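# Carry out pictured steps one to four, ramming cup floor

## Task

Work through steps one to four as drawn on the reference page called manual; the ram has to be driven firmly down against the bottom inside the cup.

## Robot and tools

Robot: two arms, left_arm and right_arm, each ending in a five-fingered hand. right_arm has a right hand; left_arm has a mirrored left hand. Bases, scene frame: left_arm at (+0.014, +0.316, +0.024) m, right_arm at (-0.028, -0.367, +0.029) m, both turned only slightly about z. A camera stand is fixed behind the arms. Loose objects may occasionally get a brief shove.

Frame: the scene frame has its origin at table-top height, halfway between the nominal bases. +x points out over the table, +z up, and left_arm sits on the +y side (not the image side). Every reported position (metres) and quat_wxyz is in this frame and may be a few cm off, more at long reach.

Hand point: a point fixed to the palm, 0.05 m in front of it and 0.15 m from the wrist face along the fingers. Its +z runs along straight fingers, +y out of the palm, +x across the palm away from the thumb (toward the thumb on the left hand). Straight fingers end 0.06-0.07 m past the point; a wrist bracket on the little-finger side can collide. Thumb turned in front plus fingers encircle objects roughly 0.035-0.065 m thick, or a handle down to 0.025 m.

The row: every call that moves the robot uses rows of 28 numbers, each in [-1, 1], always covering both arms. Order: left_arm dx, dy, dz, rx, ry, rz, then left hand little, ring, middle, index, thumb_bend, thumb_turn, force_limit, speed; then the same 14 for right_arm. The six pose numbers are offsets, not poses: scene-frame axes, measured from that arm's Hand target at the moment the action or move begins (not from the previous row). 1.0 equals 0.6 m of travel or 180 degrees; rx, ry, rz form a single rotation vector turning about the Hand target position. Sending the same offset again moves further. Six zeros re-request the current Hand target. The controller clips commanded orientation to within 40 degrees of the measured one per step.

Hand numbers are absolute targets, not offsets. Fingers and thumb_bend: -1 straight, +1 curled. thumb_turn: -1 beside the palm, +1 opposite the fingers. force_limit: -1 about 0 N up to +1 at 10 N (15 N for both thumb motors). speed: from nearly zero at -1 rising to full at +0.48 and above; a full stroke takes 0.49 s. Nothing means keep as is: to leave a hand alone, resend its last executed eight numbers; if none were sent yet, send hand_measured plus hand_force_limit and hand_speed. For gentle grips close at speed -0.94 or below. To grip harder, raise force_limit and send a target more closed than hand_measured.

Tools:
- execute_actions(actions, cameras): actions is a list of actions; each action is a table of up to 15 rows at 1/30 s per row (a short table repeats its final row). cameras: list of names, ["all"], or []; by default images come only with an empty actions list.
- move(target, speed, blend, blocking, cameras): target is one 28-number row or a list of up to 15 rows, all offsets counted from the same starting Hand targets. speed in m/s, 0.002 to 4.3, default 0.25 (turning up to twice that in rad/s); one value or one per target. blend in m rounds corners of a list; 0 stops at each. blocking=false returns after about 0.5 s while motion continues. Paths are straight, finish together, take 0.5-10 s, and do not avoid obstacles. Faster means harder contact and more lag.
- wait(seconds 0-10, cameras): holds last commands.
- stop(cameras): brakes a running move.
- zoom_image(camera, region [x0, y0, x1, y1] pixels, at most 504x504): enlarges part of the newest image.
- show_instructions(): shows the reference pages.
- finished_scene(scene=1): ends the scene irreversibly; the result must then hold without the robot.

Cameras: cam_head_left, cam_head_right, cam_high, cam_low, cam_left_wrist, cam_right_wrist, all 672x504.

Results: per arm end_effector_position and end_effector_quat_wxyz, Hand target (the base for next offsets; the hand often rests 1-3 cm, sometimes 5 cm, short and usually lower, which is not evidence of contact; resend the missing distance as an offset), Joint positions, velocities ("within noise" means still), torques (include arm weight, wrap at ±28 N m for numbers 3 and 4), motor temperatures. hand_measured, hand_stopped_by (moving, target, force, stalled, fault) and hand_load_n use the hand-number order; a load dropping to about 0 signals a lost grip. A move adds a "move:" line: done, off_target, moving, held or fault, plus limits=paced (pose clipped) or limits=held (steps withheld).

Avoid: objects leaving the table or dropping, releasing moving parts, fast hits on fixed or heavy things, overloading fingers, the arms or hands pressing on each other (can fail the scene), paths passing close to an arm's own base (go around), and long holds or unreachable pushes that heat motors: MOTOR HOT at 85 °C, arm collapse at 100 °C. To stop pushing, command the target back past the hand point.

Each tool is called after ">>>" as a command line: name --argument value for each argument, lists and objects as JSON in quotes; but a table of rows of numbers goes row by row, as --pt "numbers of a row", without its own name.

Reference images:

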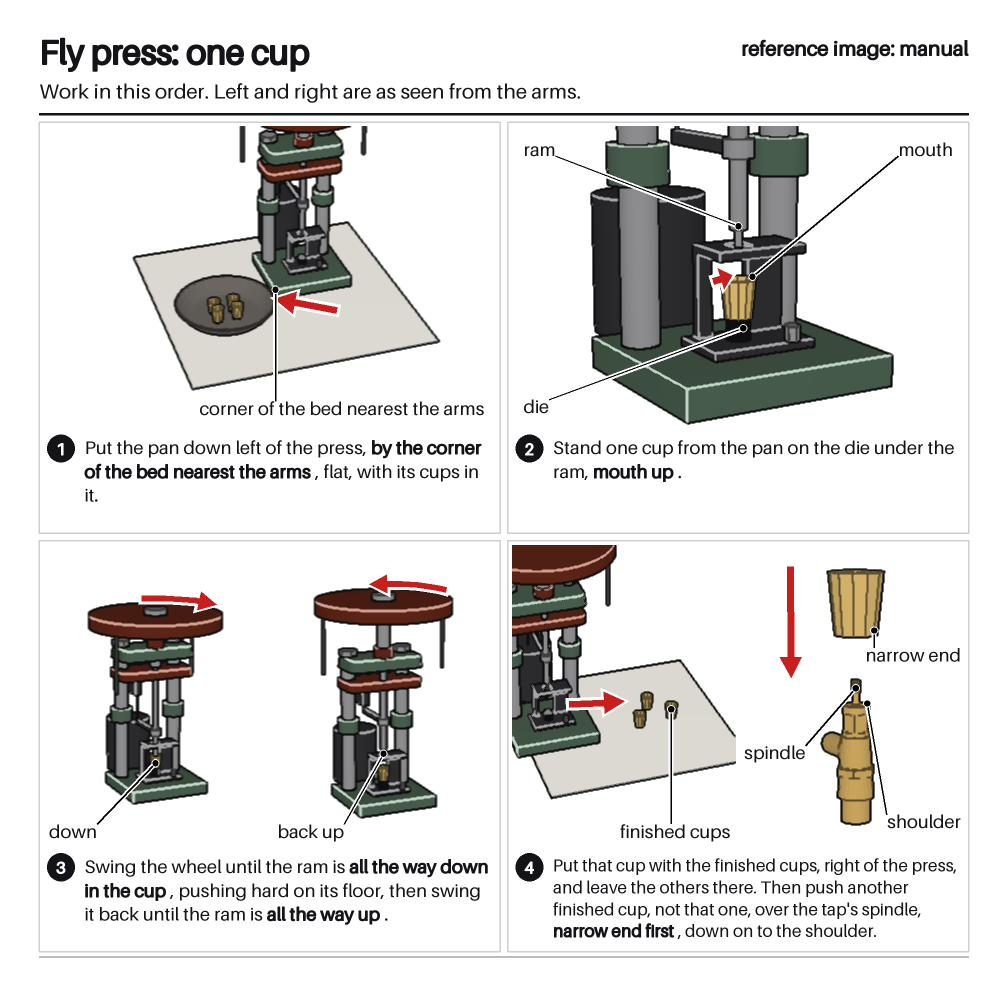

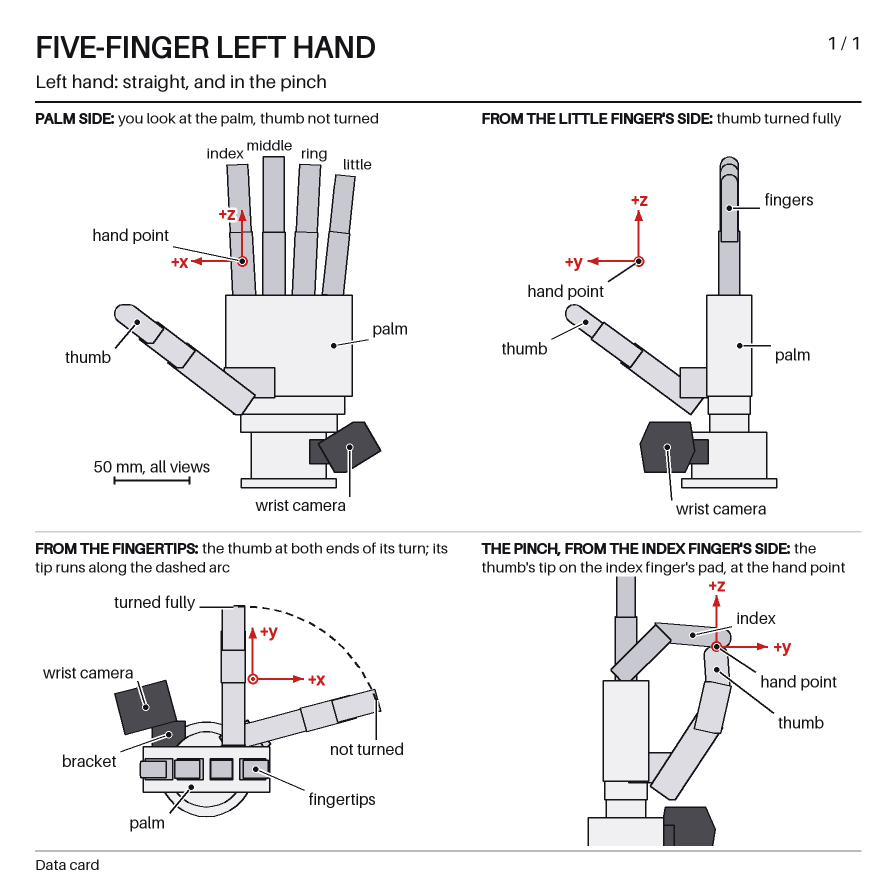

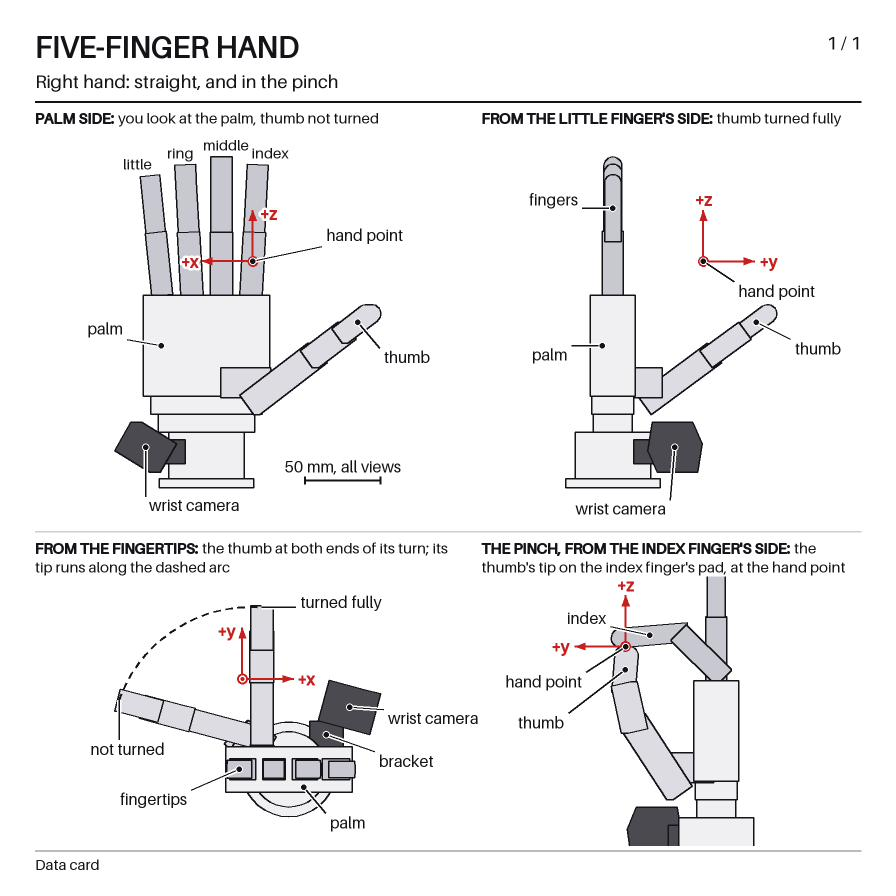

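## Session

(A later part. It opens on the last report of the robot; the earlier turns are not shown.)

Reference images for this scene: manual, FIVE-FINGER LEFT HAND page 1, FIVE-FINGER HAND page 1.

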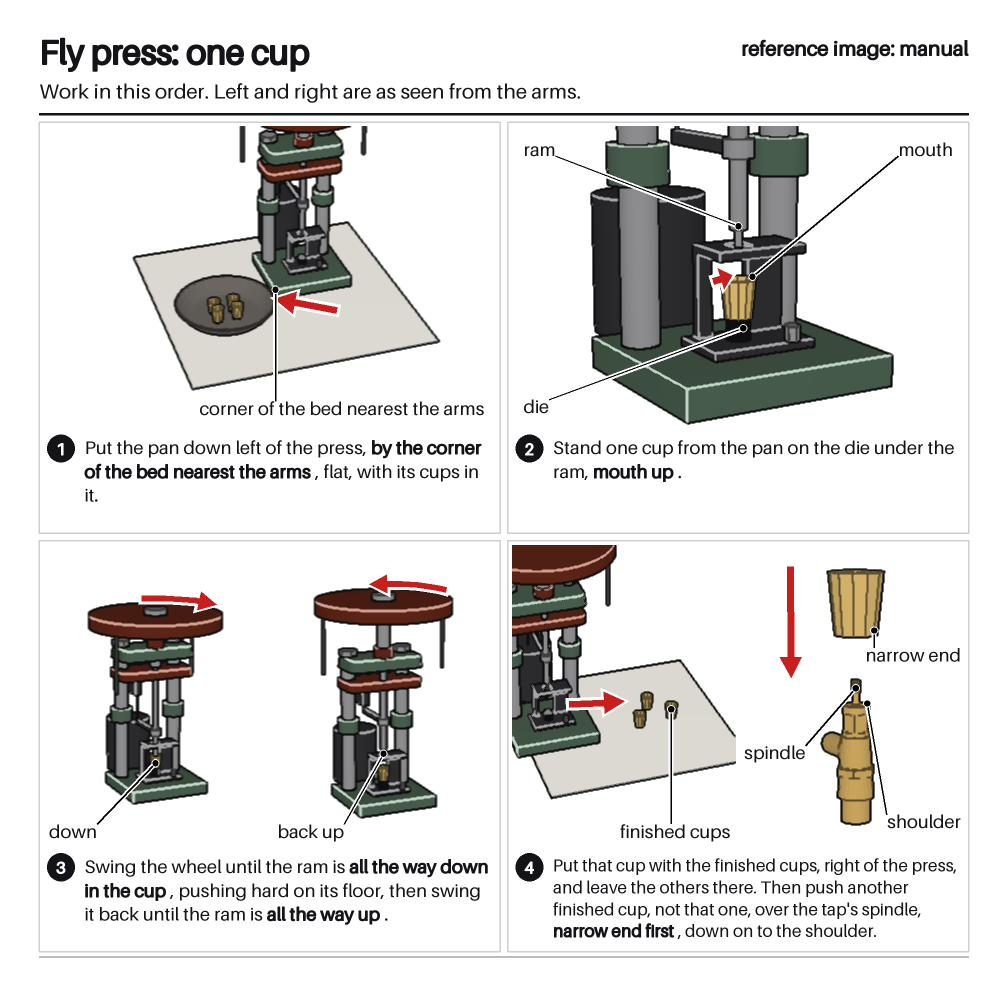

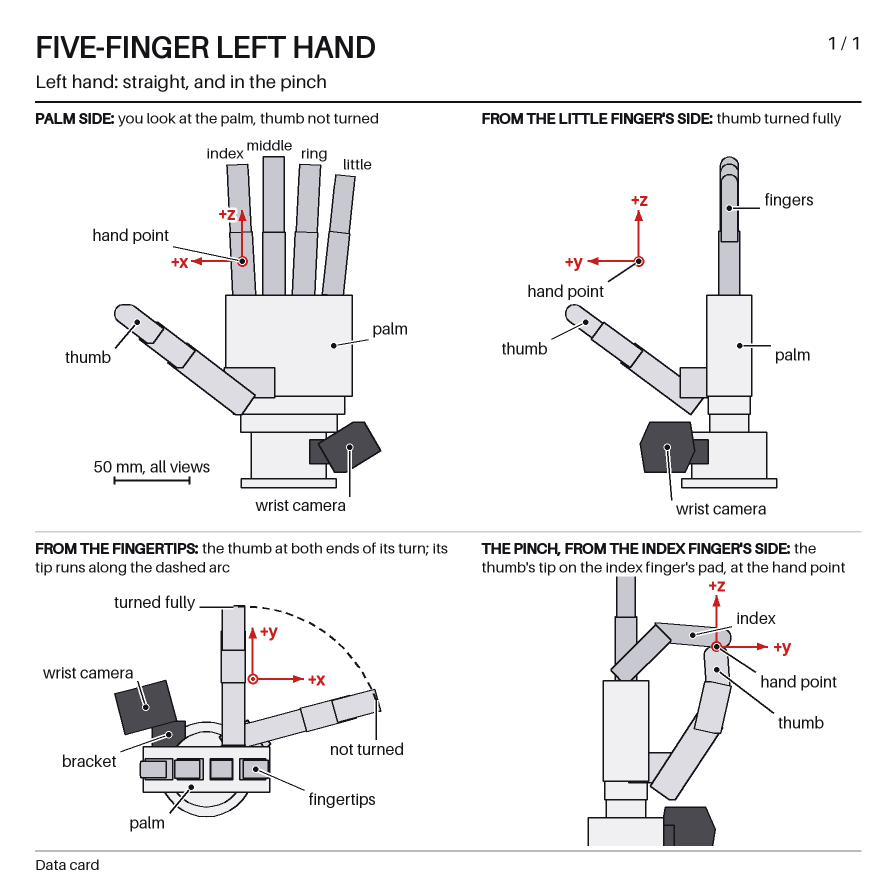

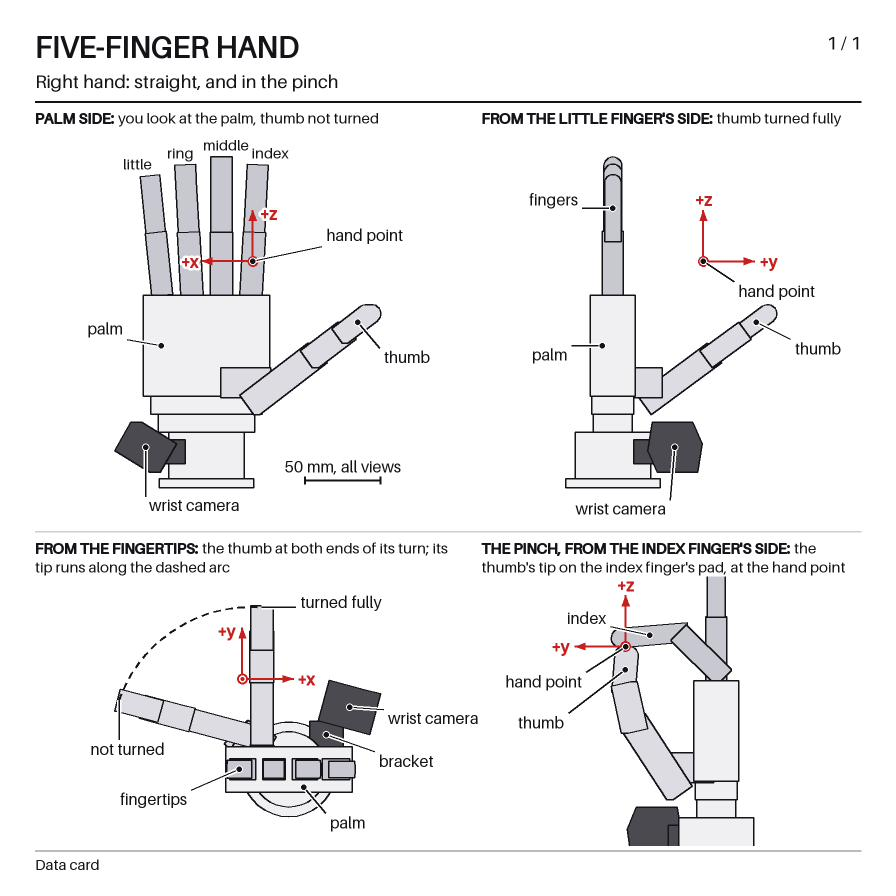

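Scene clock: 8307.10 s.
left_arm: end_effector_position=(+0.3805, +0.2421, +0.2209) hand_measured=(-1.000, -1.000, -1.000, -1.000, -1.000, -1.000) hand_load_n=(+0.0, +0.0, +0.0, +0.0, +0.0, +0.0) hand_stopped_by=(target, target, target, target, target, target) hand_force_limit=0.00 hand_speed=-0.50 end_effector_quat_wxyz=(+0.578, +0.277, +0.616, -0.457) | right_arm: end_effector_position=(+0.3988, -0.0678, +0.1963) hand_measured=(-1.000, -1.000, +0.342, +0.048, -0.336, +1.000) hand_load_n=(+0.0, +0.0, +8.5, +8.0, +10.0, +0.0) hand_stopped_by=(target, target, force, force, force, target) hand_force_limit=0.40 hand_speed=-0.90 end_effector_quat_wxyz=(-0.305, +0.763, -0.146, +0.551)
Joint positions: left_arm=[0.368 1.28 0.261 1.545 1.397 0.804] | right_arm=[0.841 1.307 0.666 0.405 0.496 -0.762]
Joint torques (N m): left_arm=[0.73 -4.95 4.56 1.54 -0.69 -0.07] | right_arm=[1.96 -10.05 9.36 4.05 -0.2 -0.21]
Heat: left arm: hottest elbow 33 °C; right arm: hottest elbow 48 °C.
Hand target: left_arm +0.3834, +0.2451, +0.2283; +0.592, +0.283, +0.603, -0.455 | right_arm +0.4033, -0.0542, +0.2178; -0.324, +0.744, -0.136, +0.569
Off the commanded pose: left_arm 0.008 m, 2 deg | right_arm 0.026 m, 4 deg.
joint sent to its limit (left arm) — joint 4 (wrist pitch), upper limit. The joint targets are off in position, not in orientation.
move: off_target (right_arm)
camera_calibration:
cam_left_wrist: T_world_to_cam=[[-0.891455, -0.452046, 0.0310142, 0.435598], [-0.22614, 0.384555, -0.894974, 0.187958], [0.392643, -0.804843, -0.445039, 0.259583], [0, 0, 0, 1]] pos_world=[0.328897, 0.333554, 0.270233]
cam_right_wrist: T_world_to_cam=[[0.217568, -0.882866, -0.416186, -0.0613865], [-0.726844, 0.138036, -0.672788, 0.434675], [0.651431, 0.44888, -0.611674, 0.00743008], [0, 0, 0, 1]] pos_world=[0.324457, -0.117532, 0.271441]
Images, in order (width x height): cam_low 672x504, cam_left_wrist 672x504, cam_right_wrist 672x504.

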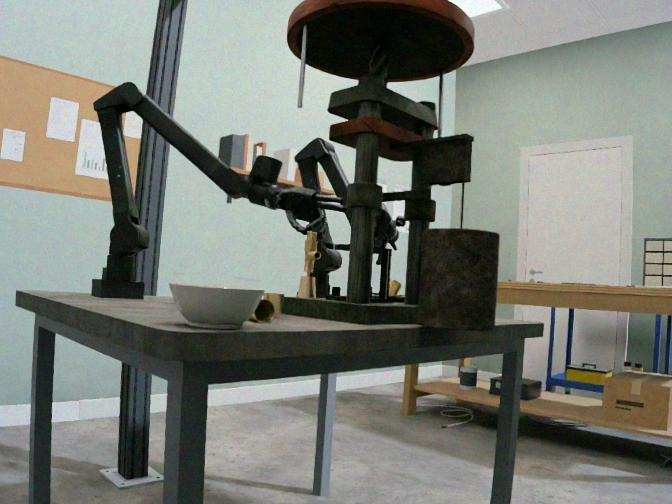

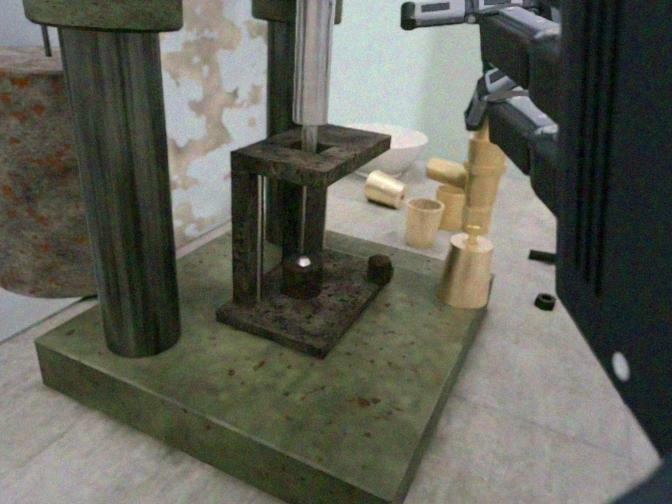

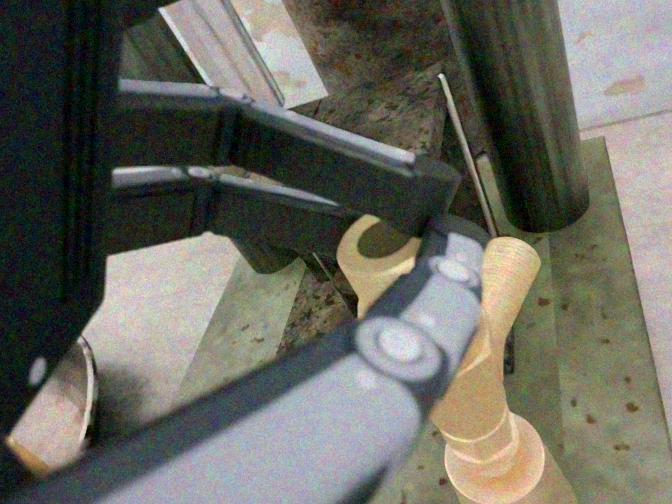

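>>> move --target '[0,0,0,0,0,0,-1,-1,-1,-1,-1,-1,0.0,-0.5,-0.0017,-0.0018,-0.0062,0.00234,-0.00216,0,-1,-1,0.4,0.2,-0.2,1.0,0.4,-0.9]' --speed 0.03 --cameras '["cam_low","cam_right_wrist","cam_left_wrist"]'

>>> zoom_image --camera "cam_low" --region '[294, 250, 326, 282]'

>>> zoom_image --camera "cam_low" --region '[294, 222, 326, 254]'

>>> zoom_image --camera "cam_left_wrist" --region '[420, 150, 520, 310]'

Scene clock: 8326.43 s.
left_arm: end_effector_position=(+0.3805, +0.2421, +0.2209) hand_measured=(-1.000, -1.000, -1.000, -1.000, -1.000, -1.000) hand_load_n=(-0.5, +0.0, +0.0, +0.0, +0.0, +0.0) hand_stopped_by=(target, target, target, target, target, target) hand_force_limit=0.00 hand_speed=-0.50 end_effector_quat_wxyz=(+0.578, +0.277, +0.616, -0.457) | right_arm: end_effector_position=(+0.3977, -0.0691, +0.1909) hand_measured=(-1.000, -1.000, +0.342, +0.048, -0.336, +1.000) hand_load_n=(+0.0, +0.0, +8.5, +8.5, +10.0, +1.0) hand_stopped_by=(target, target, force, force, force, target) hand_force_limit=0.40 hand_speed=-0.90 end_effector_quat_wxyz=(-0.307, +0.761, -0.147, +0.553)
Joint positions: left_arm=[0.368 1.28 0.261 1.545 1.397 0.804] | right_arm=[0.841 1.314 0.651 0.434 0.496 -0.762]
Joint velocities: left_arm=[within noise] | right_arm=[-0.044 -0.024 0.012 0.002 0.007 -0.051]
Joint torques (N m): left_arm=[0.67 -5.01 4.56 1.54 -0.7 -0.08] | right_arm=[1.85 -10.46 9.32 4.12 -0.18 -0.21]
Heat: left arm: hottest elbow 33 °C; right arm: hottest elbow 47 °C.
Hand target: left_arm +0.3834, +0.2451, +0.2283; +0.592, +0.283, +0.603, -0.455 | right_arm +0.4023, -0.0553, +0.2140; -0.327, +0.741, -0.137, +0.571
Off the commanded pose: left_arm 0.008 m, 2 deg | right_arm 0.027 m, 4 deg.
joint sent to its limit (left arm) — joint 4 (wrist pitch), upper limit. The joint targets are off in position, not in orientation.
move: off_target (right_arm)
camera_calibration:
cam_left_wrist: T_world_to_cam=[[-0.891455, -0.452046, 0.0310142, 0.435598], [-0.22614, 0.384555, -0.894974, 0.187958], [0.392643, -0.804843, -0.445039, 0.259583], [0, 0, 0, 1]] pos_world=[0.328897, 0.333554, 0.270233]
cam_right_wrist: T_world_to_cam=[[0.219352, -0.880947, -0.419305, -0.0645122], [-0.724035, 0.141085, -0.675181, 0.429933], [0.653956, 0.451694, -0.606889, 0.00364483], [0, 0, 0, 1]] pos_world=[0.323054, -0.119135, 0.265444]
Images, in order (width x height): cam_low 672x504, cam_left_wrist 672x504, cam_right_wrist 672x504.

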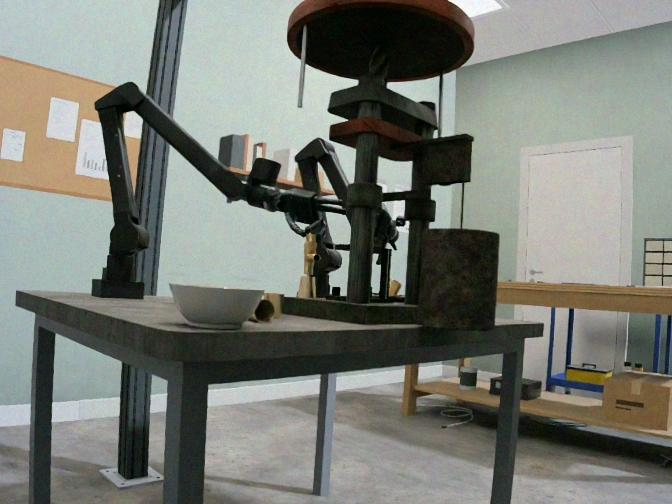

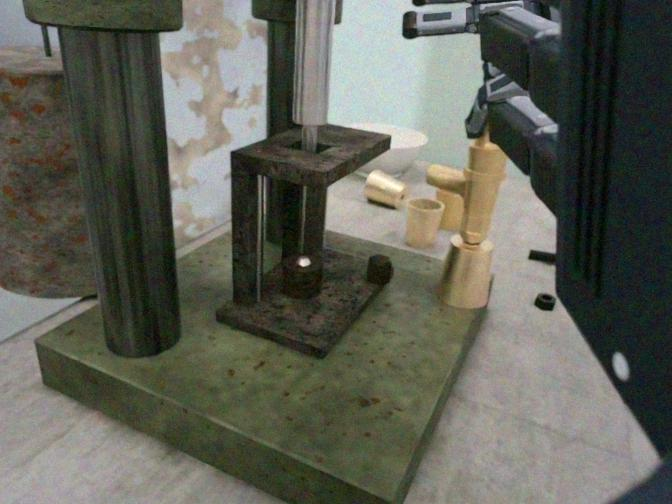

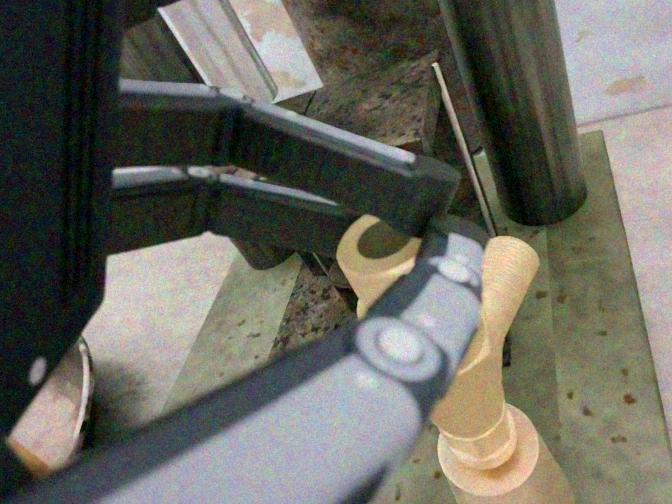

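Scaled by 15.750.

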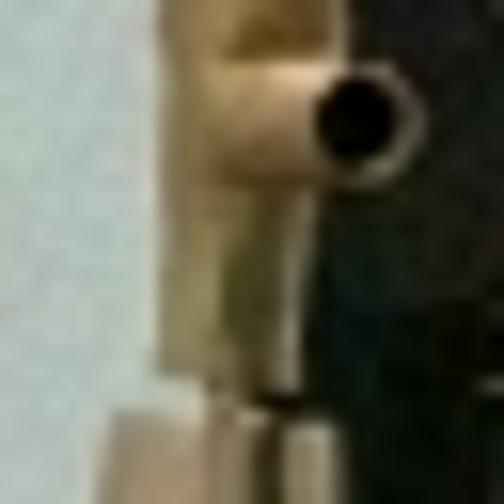

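Scaled by 15.750.

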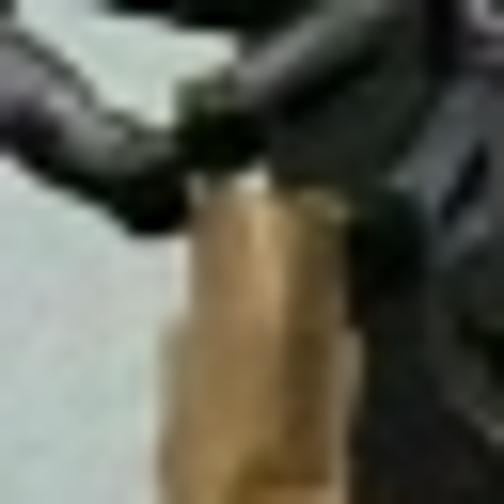

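Scaled by 3.150.

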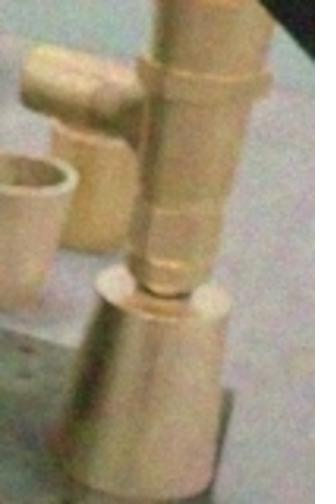

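>>> move --target '[0,0,0,0,0,0,-1,-1,-1,-1,-1,-1,0.0,-0.5,-0.00125,-0.00135,-0.0063,0.00138,-0.00127,0,-1,-1,0.4,0.2,-0.2,1.0,0.4,-0.9]' --speed 0.03 --cameras '["cam_low","cam_right_wrist","cam_left_wrist"]'

>>> zoom_image --camera "cam_low" --region '[294, 250, 326, 282]'

>>> zoom_image --camera "cam_low" --region '[294, 222, 326, 254]'

>>> zoom_image --camera "cam_left_wrist" --region '[430, 200, 520, 290]'

Scene clock: 8333.63 s.
left_arm: end_effector_position=(+0.3805, +0.2421, +0.2209) hand_measured=(-1.000, -1.000, -1.000, -1.000, -1.000, -1.000) hand_load_n=(+0.0, +0.0, +0.0, +0.0, +0.0, +0.0) hand_stopped_by=(target, target, target, target, target, target) hand_force_limit=0.00 hand_speed=-0.50 end_effector_quat_wxyz=(+0.578, +0.277, +0.616, -0.457) | right_arm: end_effector_position=(+0.3970, -0.0698, +0.1873) hand_measured=(-1.000, -1.000, +0.342, +0.048, -0.336, +1.000) hand_load_n=(+0.0, +0.0, +8.5, +8.0, +10.0, +0.5) hand_stopped_by=(target, target, force, force, force, target) hand_force_limit=0.40 hand_speed=-0.90 end_effector_quat_wxyz=(-0.309, +0.759, -0.147, +0.554)
Joint positions: left_arm=[0.368 1.28 0.261 1.545 1.397 0.804] | right_arm=[0.841 1.32 0.64 0.457 0.496 -0.762]
Joint torques (N m): left_arm=[0.67 -5.01 4.56 1.57 -0.7 -0.08] | right_arm=[1.96 -10.46 9.18 4.08 -0.19 -0.21]
Heat: left arm: hottest elbow 33 °C; right arm: hottest elbow 47 °C.
Hand target: left_arm +0.3834, +0.2451, +0.2283; +0.592, +0.283, +0.603, -0.455 | right_arm +0.4015, -0.0561, +0.2103; -0.329, +0.739, -0.138, +0.572
Off the commanded pose: left_arm 0.008 m, 2 deg | right_arm 0.027 m, 4 deg.
joint sent to its limit (left arm) — joint 4 (wrist pitch), upper limit. The joint targets are off in position, not in orientation.
move: off_target (right_arm)
camera_calibration:
cam_left_wrist: T_world_to_cam=[[-0.891455, -0.452046, 0.0310142, 0.435598], [-0.22614, 0.384555, -0.894974, 0.187958], [0.392643, -0.804843, -0.445039, 0.259583], [0, 0, 0, 1]] pos_world=[0.328897, 0.333554, 0.270233]
cam_right_wrist: T_world_to_cam=[[0.221117, -0.879093, -0.42226, -0.0664669], [-0.721187, 0.144073, -0.677593, 0.426655], [0.656503, 0.454356, -0.602133, 0.000523821], [0, 0, 0, 1]] pos_world=[0.322051, -0.120138, 0.261348]
Images, in order (width x height): cam_low 672x504, cam_left_wrist 672x504, cam_right_wrist 672x504.

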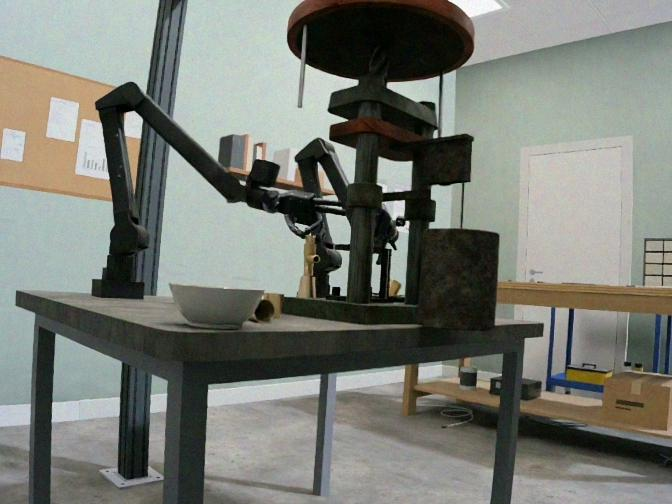

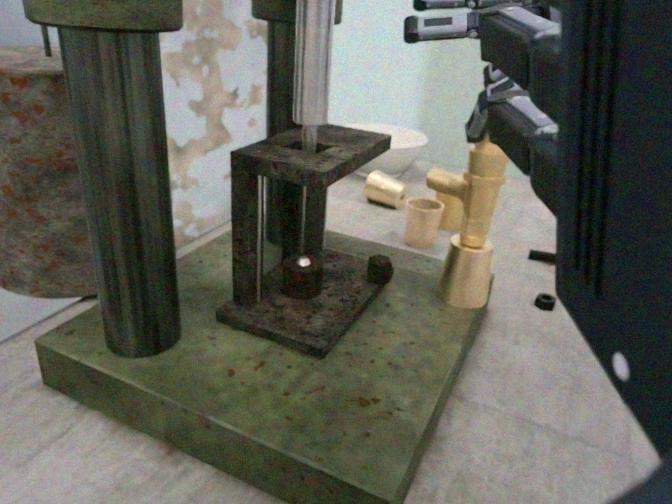

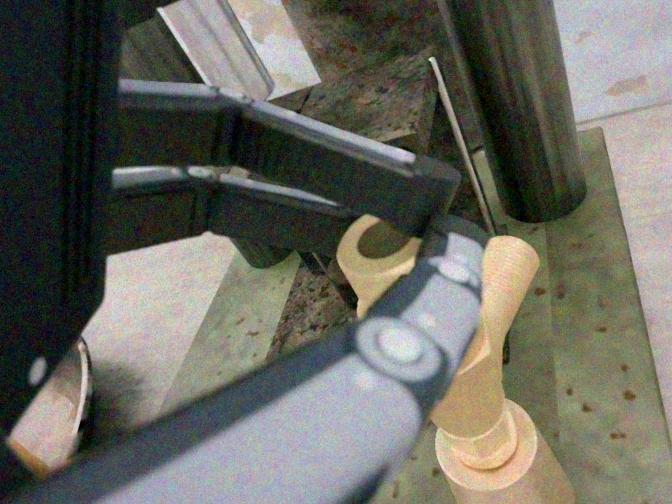

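Scaled by 15.750.

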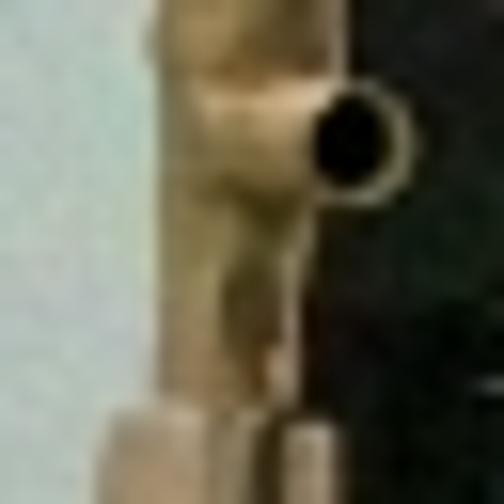

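Scaled by 15.750.

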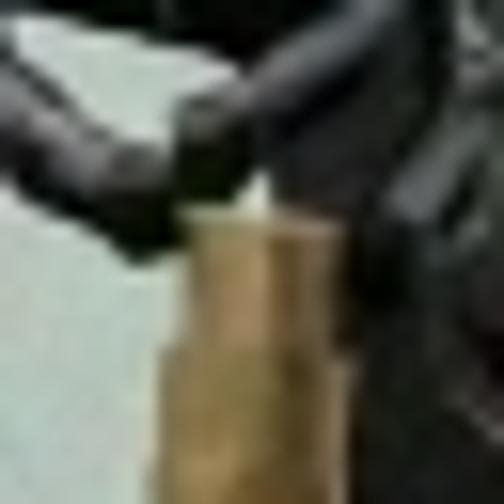

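Scaled by 5.600.

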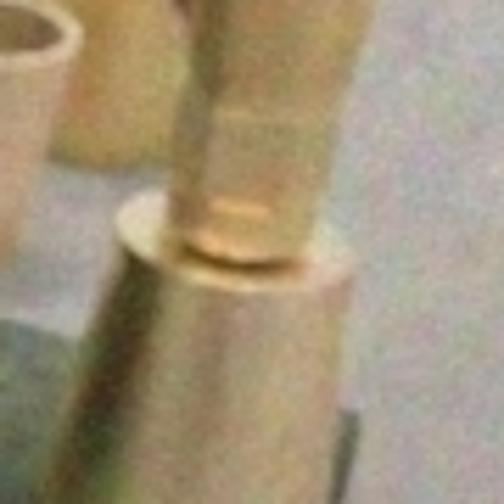

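>>> move --target '[0,0,0,0,0,0,-1,-1,-1,-1,-1,-1,0.0,-0.5,0.0002,0.0002,-0.0039,-0.00023,0.00022,0,-1,-1,0.4,0.2,-0.2,1.0,0.4,-0.9]' --speed 0.03 --cameras '["cam_low","cam_right_wrist","cam_left_wrist"]'

>>> zoom_image --camera "cam_low" --region '[294, 250, 326, 282]'

>>> zoom_image --camera "cam_left_wrist" --region '[440, 210, 510, 280]'

>>> zoom_image --camera "cam_right_wrist" --region '[424, 384, 544, 504]'

Scene clock: 8341.87 s.
left_arm: end_effector_position=(+0.3805, +0.2421, +0.2209) hand_measured=(-1.000, -1.000, -1.000, -1.000, -1.000, -1.000) hand_load_n=(+0.0, +0.0, +0.0, +0.0, +0.0, +0.0) hand_stopped_by=(target, target, target, target, target, target) hand_force_limit=0.00 hand_speed=-0.50 end_effector_quat_wxyz=(+0.578, +0.277, +0.616, -0.457) | right_arm: end_effector_position=(+0.3975, -0.0693, +0.1861) hand_measured=(-1.000, -1.000, +0.342, +0.048, -0.336, +1.000) hand_load_n=(+0.0, +0.0, +8.5, +8.0, +10.0, +0.0) hand_stopped_by=(target, target, force, force, force, target) hand_force_limit=0.40 hand_speed=-0.90 end_effector_quat_wxyz=(-0.309, +0.759, -0.147, +0.554)
Joint positions: left_arm=[0.368 1.28 0.261 1.545 1.397 0.804] | right_arm=[0.841 1.325 0.64 0.461 0.496 -0.762]
Joint torques (N m): left_arm=[0.67 -5.01 4.56 1.55 -0.69 -0.08] | right_arm=[2.14 -10.34 9.02 4.19 -0.19 -0.22]
Heat: left arm: hottest elbow 33 °C; right arm: hottest elbow 48 °C.
Hand target: left_arm +0.3834, +0.2451, +0.2283; +0.592, +0.283, +0.603, -0.455 | right_arm +0.4016, -0.0560, +0.2079; -0.329, +0.739, -0.138, +0.572
Off the commanded pose: left_arm 0.008 m, 2 deg | right_arm 0.026 m, 4 deg.
joint sent to its limit (left arm) — joint 4 (wrist pitch), upper limit. The joint targets are off in position, not in orientation.
move: off_target (right_arm)
camera_calibration:
cam_left_wrist: T_world_to_cam=[[-0.891455, -0.452046, 0.0310142, 0.435598], [-0.22614, 0.384555, -0.894974, 0.187958], [0.392643, -0.804843, -0.445039, 0.259583], [0, 0, 0, 1]] pos_world=[0.328897, 0.333554, 0.270233]
cam_right_wrist: T_world_to_cam=[[0.221117, -0.879093, -0.42226, -0.0666446], [-0.721187, 0.144073, -0.677593, 0.426131], [0.656503, 0.454356, -0.602133, -0.000754168], [0, 0, 0, 1]] pos_world=[0.322551, -0.119638, 0.260148]
Images, in order (width x height): cam_low 672x504, cam_left_wrist 672x504, cam_right_wrist 672x504.

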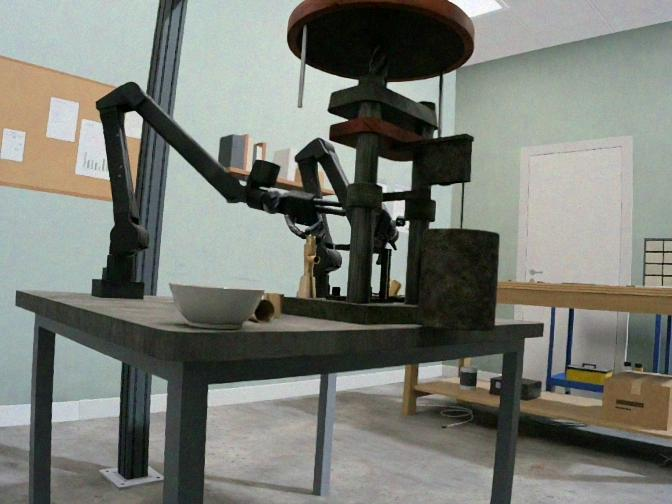

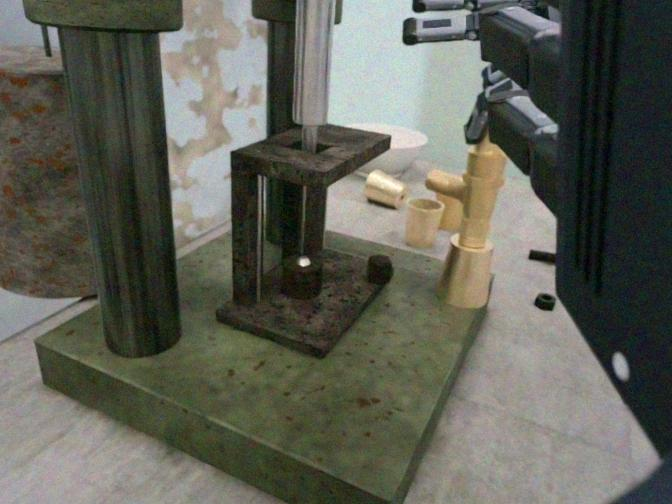

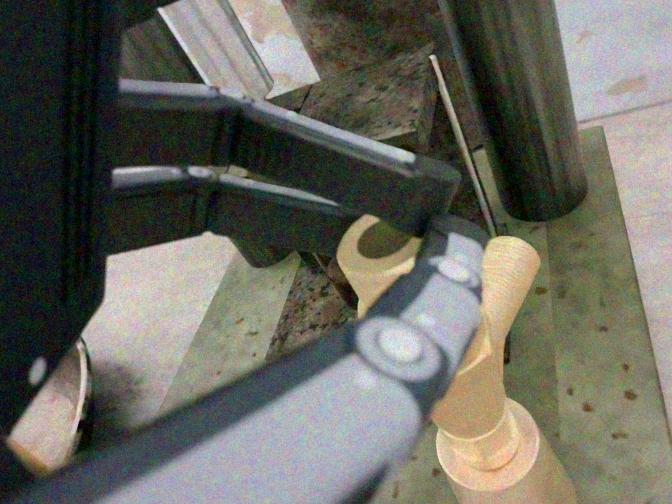

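Scaled by 15.750.

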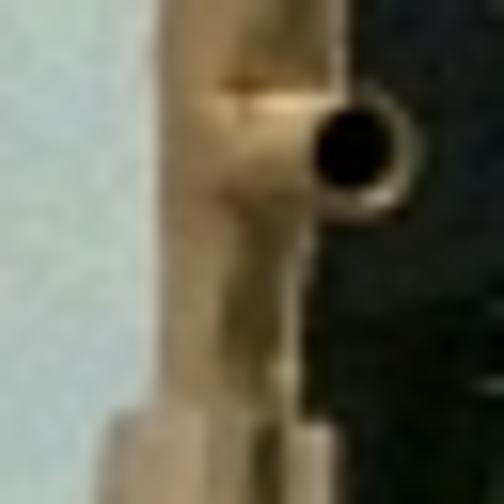

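Scaled by 7.200.

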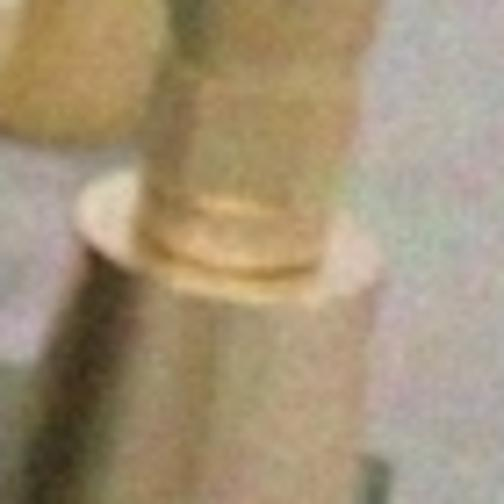

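Scaled by 4.200.

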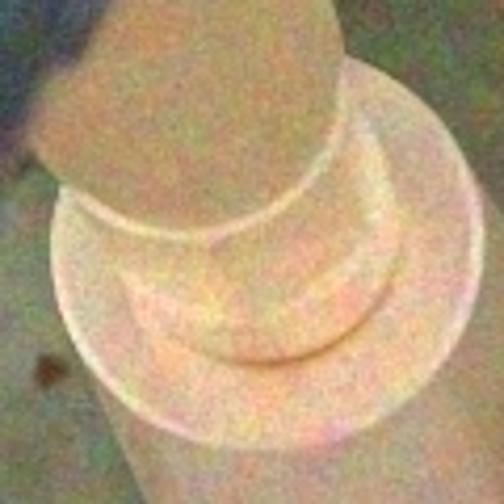

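>>> move --target '[0,0,0,0,0,0,-1,-1,-1,-1,-1,-1,0.0,-0.5,0.00045,0.00048,-0.0034,-0.00093,0.00087,0,-1,-1,0.4,0.2,-0.2,1.0,0.4,-0.9]' --speed 0.03 --cameras '["cam_low","cam_right_wrist","cam_left_wrist"]'

>>> zoom_image --camera "cam_low" --region '[294, 250, 326, 282]'

>>> zoom_image --camera "cam_left_wrist" --region '[440, 210, 510, 280]'

>>> zoom_image --camera "cam_right_wrist" --region '[424, 384, 544, 504]'

Scene clock: 8348.03 s.
left_arm: end_effector_position=(+0.3805, +0.2421, +0.2209) hand_measured=(-1.000, -1.000, -1.000, -1.000, -1.000, -1.000) hand_load_n=(-0.5, +0.0, +0.0, +0.0, +0.0, +0.0) hand_stopped_by=(target, target, target, target, target, target) hand_force_limit=0.00 hand_speed=-0.50 end_effector_quat_wxyz=(+0.578, +0.277, +0.616, -0.457) | right_arm: end_effector_position=(+0.3977, -0.0690, +0.1860) hand_measured=(-1.000, -1.000, +0.342, +0.048, -0.336, +1.000) hand_load_n=(+0.0, +0.0, +8.5, +8.0, +10.0, +0.5) hand_stopped_by=(target, target, force, force, force, target) hand_force_limit=0.40 hand_speed=-0.90 end_effector_quat_wxyz=(-0.310, +0.758, -0.147, +0.554)
Joint positions: left_arm=[0.368 1.28 0.261 1.545 1.397 0.804] | right_arm=[0.841 1.327 0.64 0.465 0.496 -0.762]
Joint torques (N m): left_arm=[0.67 -5.01 4.56 1.52 -0.7 -0.07] | right_arm=[1.85 -10.17 9.02 4.03 -0.2 -0.22]
Heat: left arm: hottest elbow 33 °C; right arm: hottest elbow 48 °C.
Hand target: left_arm +0.3834, +0.2451, +0.2283; +0.592, +0.283, +0.603, -0.455 | right_arm +0.4019, -0.0557, +0.2059; -0.327, +0.740, -0.137, +0.571
Off the commanded pose: left_arm 0.008 m, 2 deg | right_arm 0.024 m, 4 deg.
joint sent to its limit (left arm) — joint 4 (wrist pitch), upper limit. The joint targets are off in position, not in orientation.
move: off_target (right_arm)
camera_calibration:
cam_left_wrist: T_world_to_cam=[[-0.891455, -0.452046, 0.0310142, 0.435598], [-0.22614, 0.384555, -0.894974, 0.187958], [0.392643, -0.804843, -0.445039, 0.259583], [0, 0, 0, 1]] pos_world=[0.328897, 0.333554, 0.270233]
cam_right_wrist: T_world_to_cam=[[0.221556, -0.8786, -0.423054, -0.066516], [-0.720499, 0.144852, -0.678159, 0.426061], [0.657111, 0.45506, -0.600938, -0.00157826], [0, 0, 0, 1]] pos_world=[0.322751, -0.119439, 0.259849]
Images, in order (width x height): cam_low 672x504, cam_left_wrist 672x504, cam_right_wrist 672x504.

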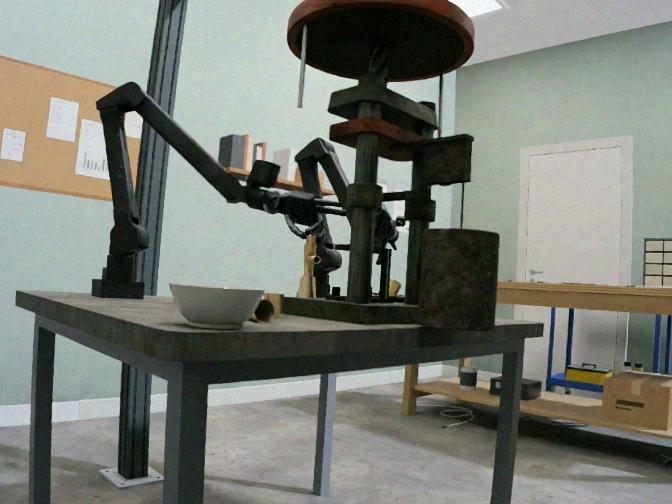

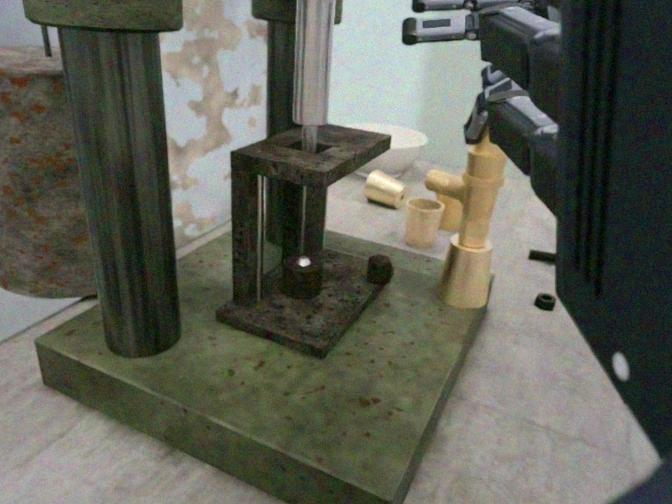

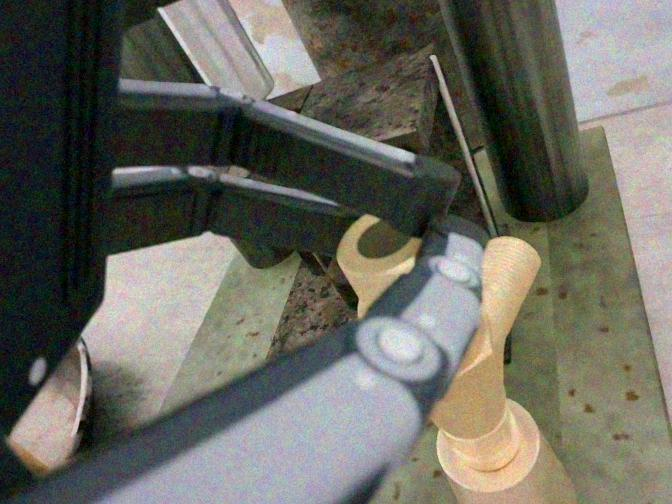

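Scaled by 15.750.

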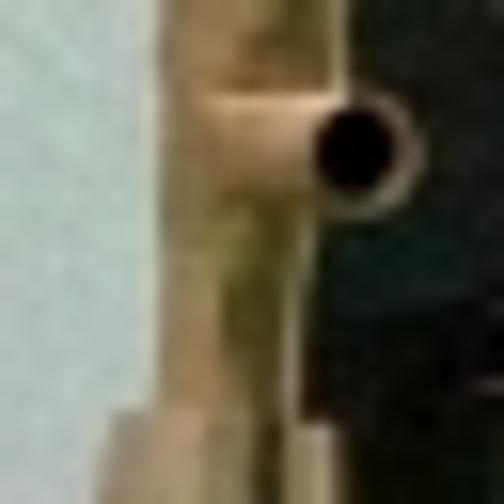

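Scaled by 7.200.

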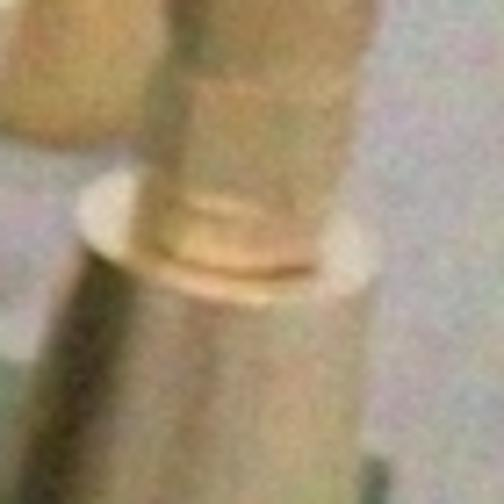

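Scaled by 4.200.

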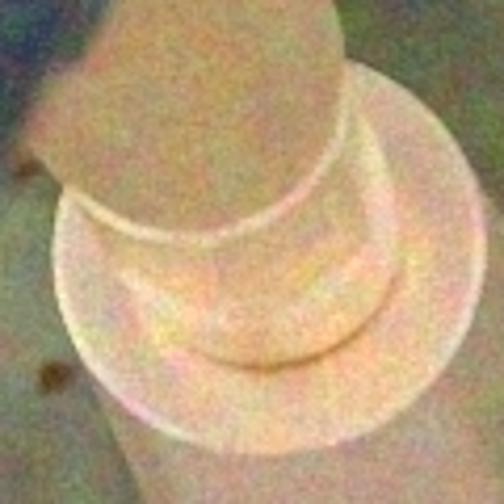

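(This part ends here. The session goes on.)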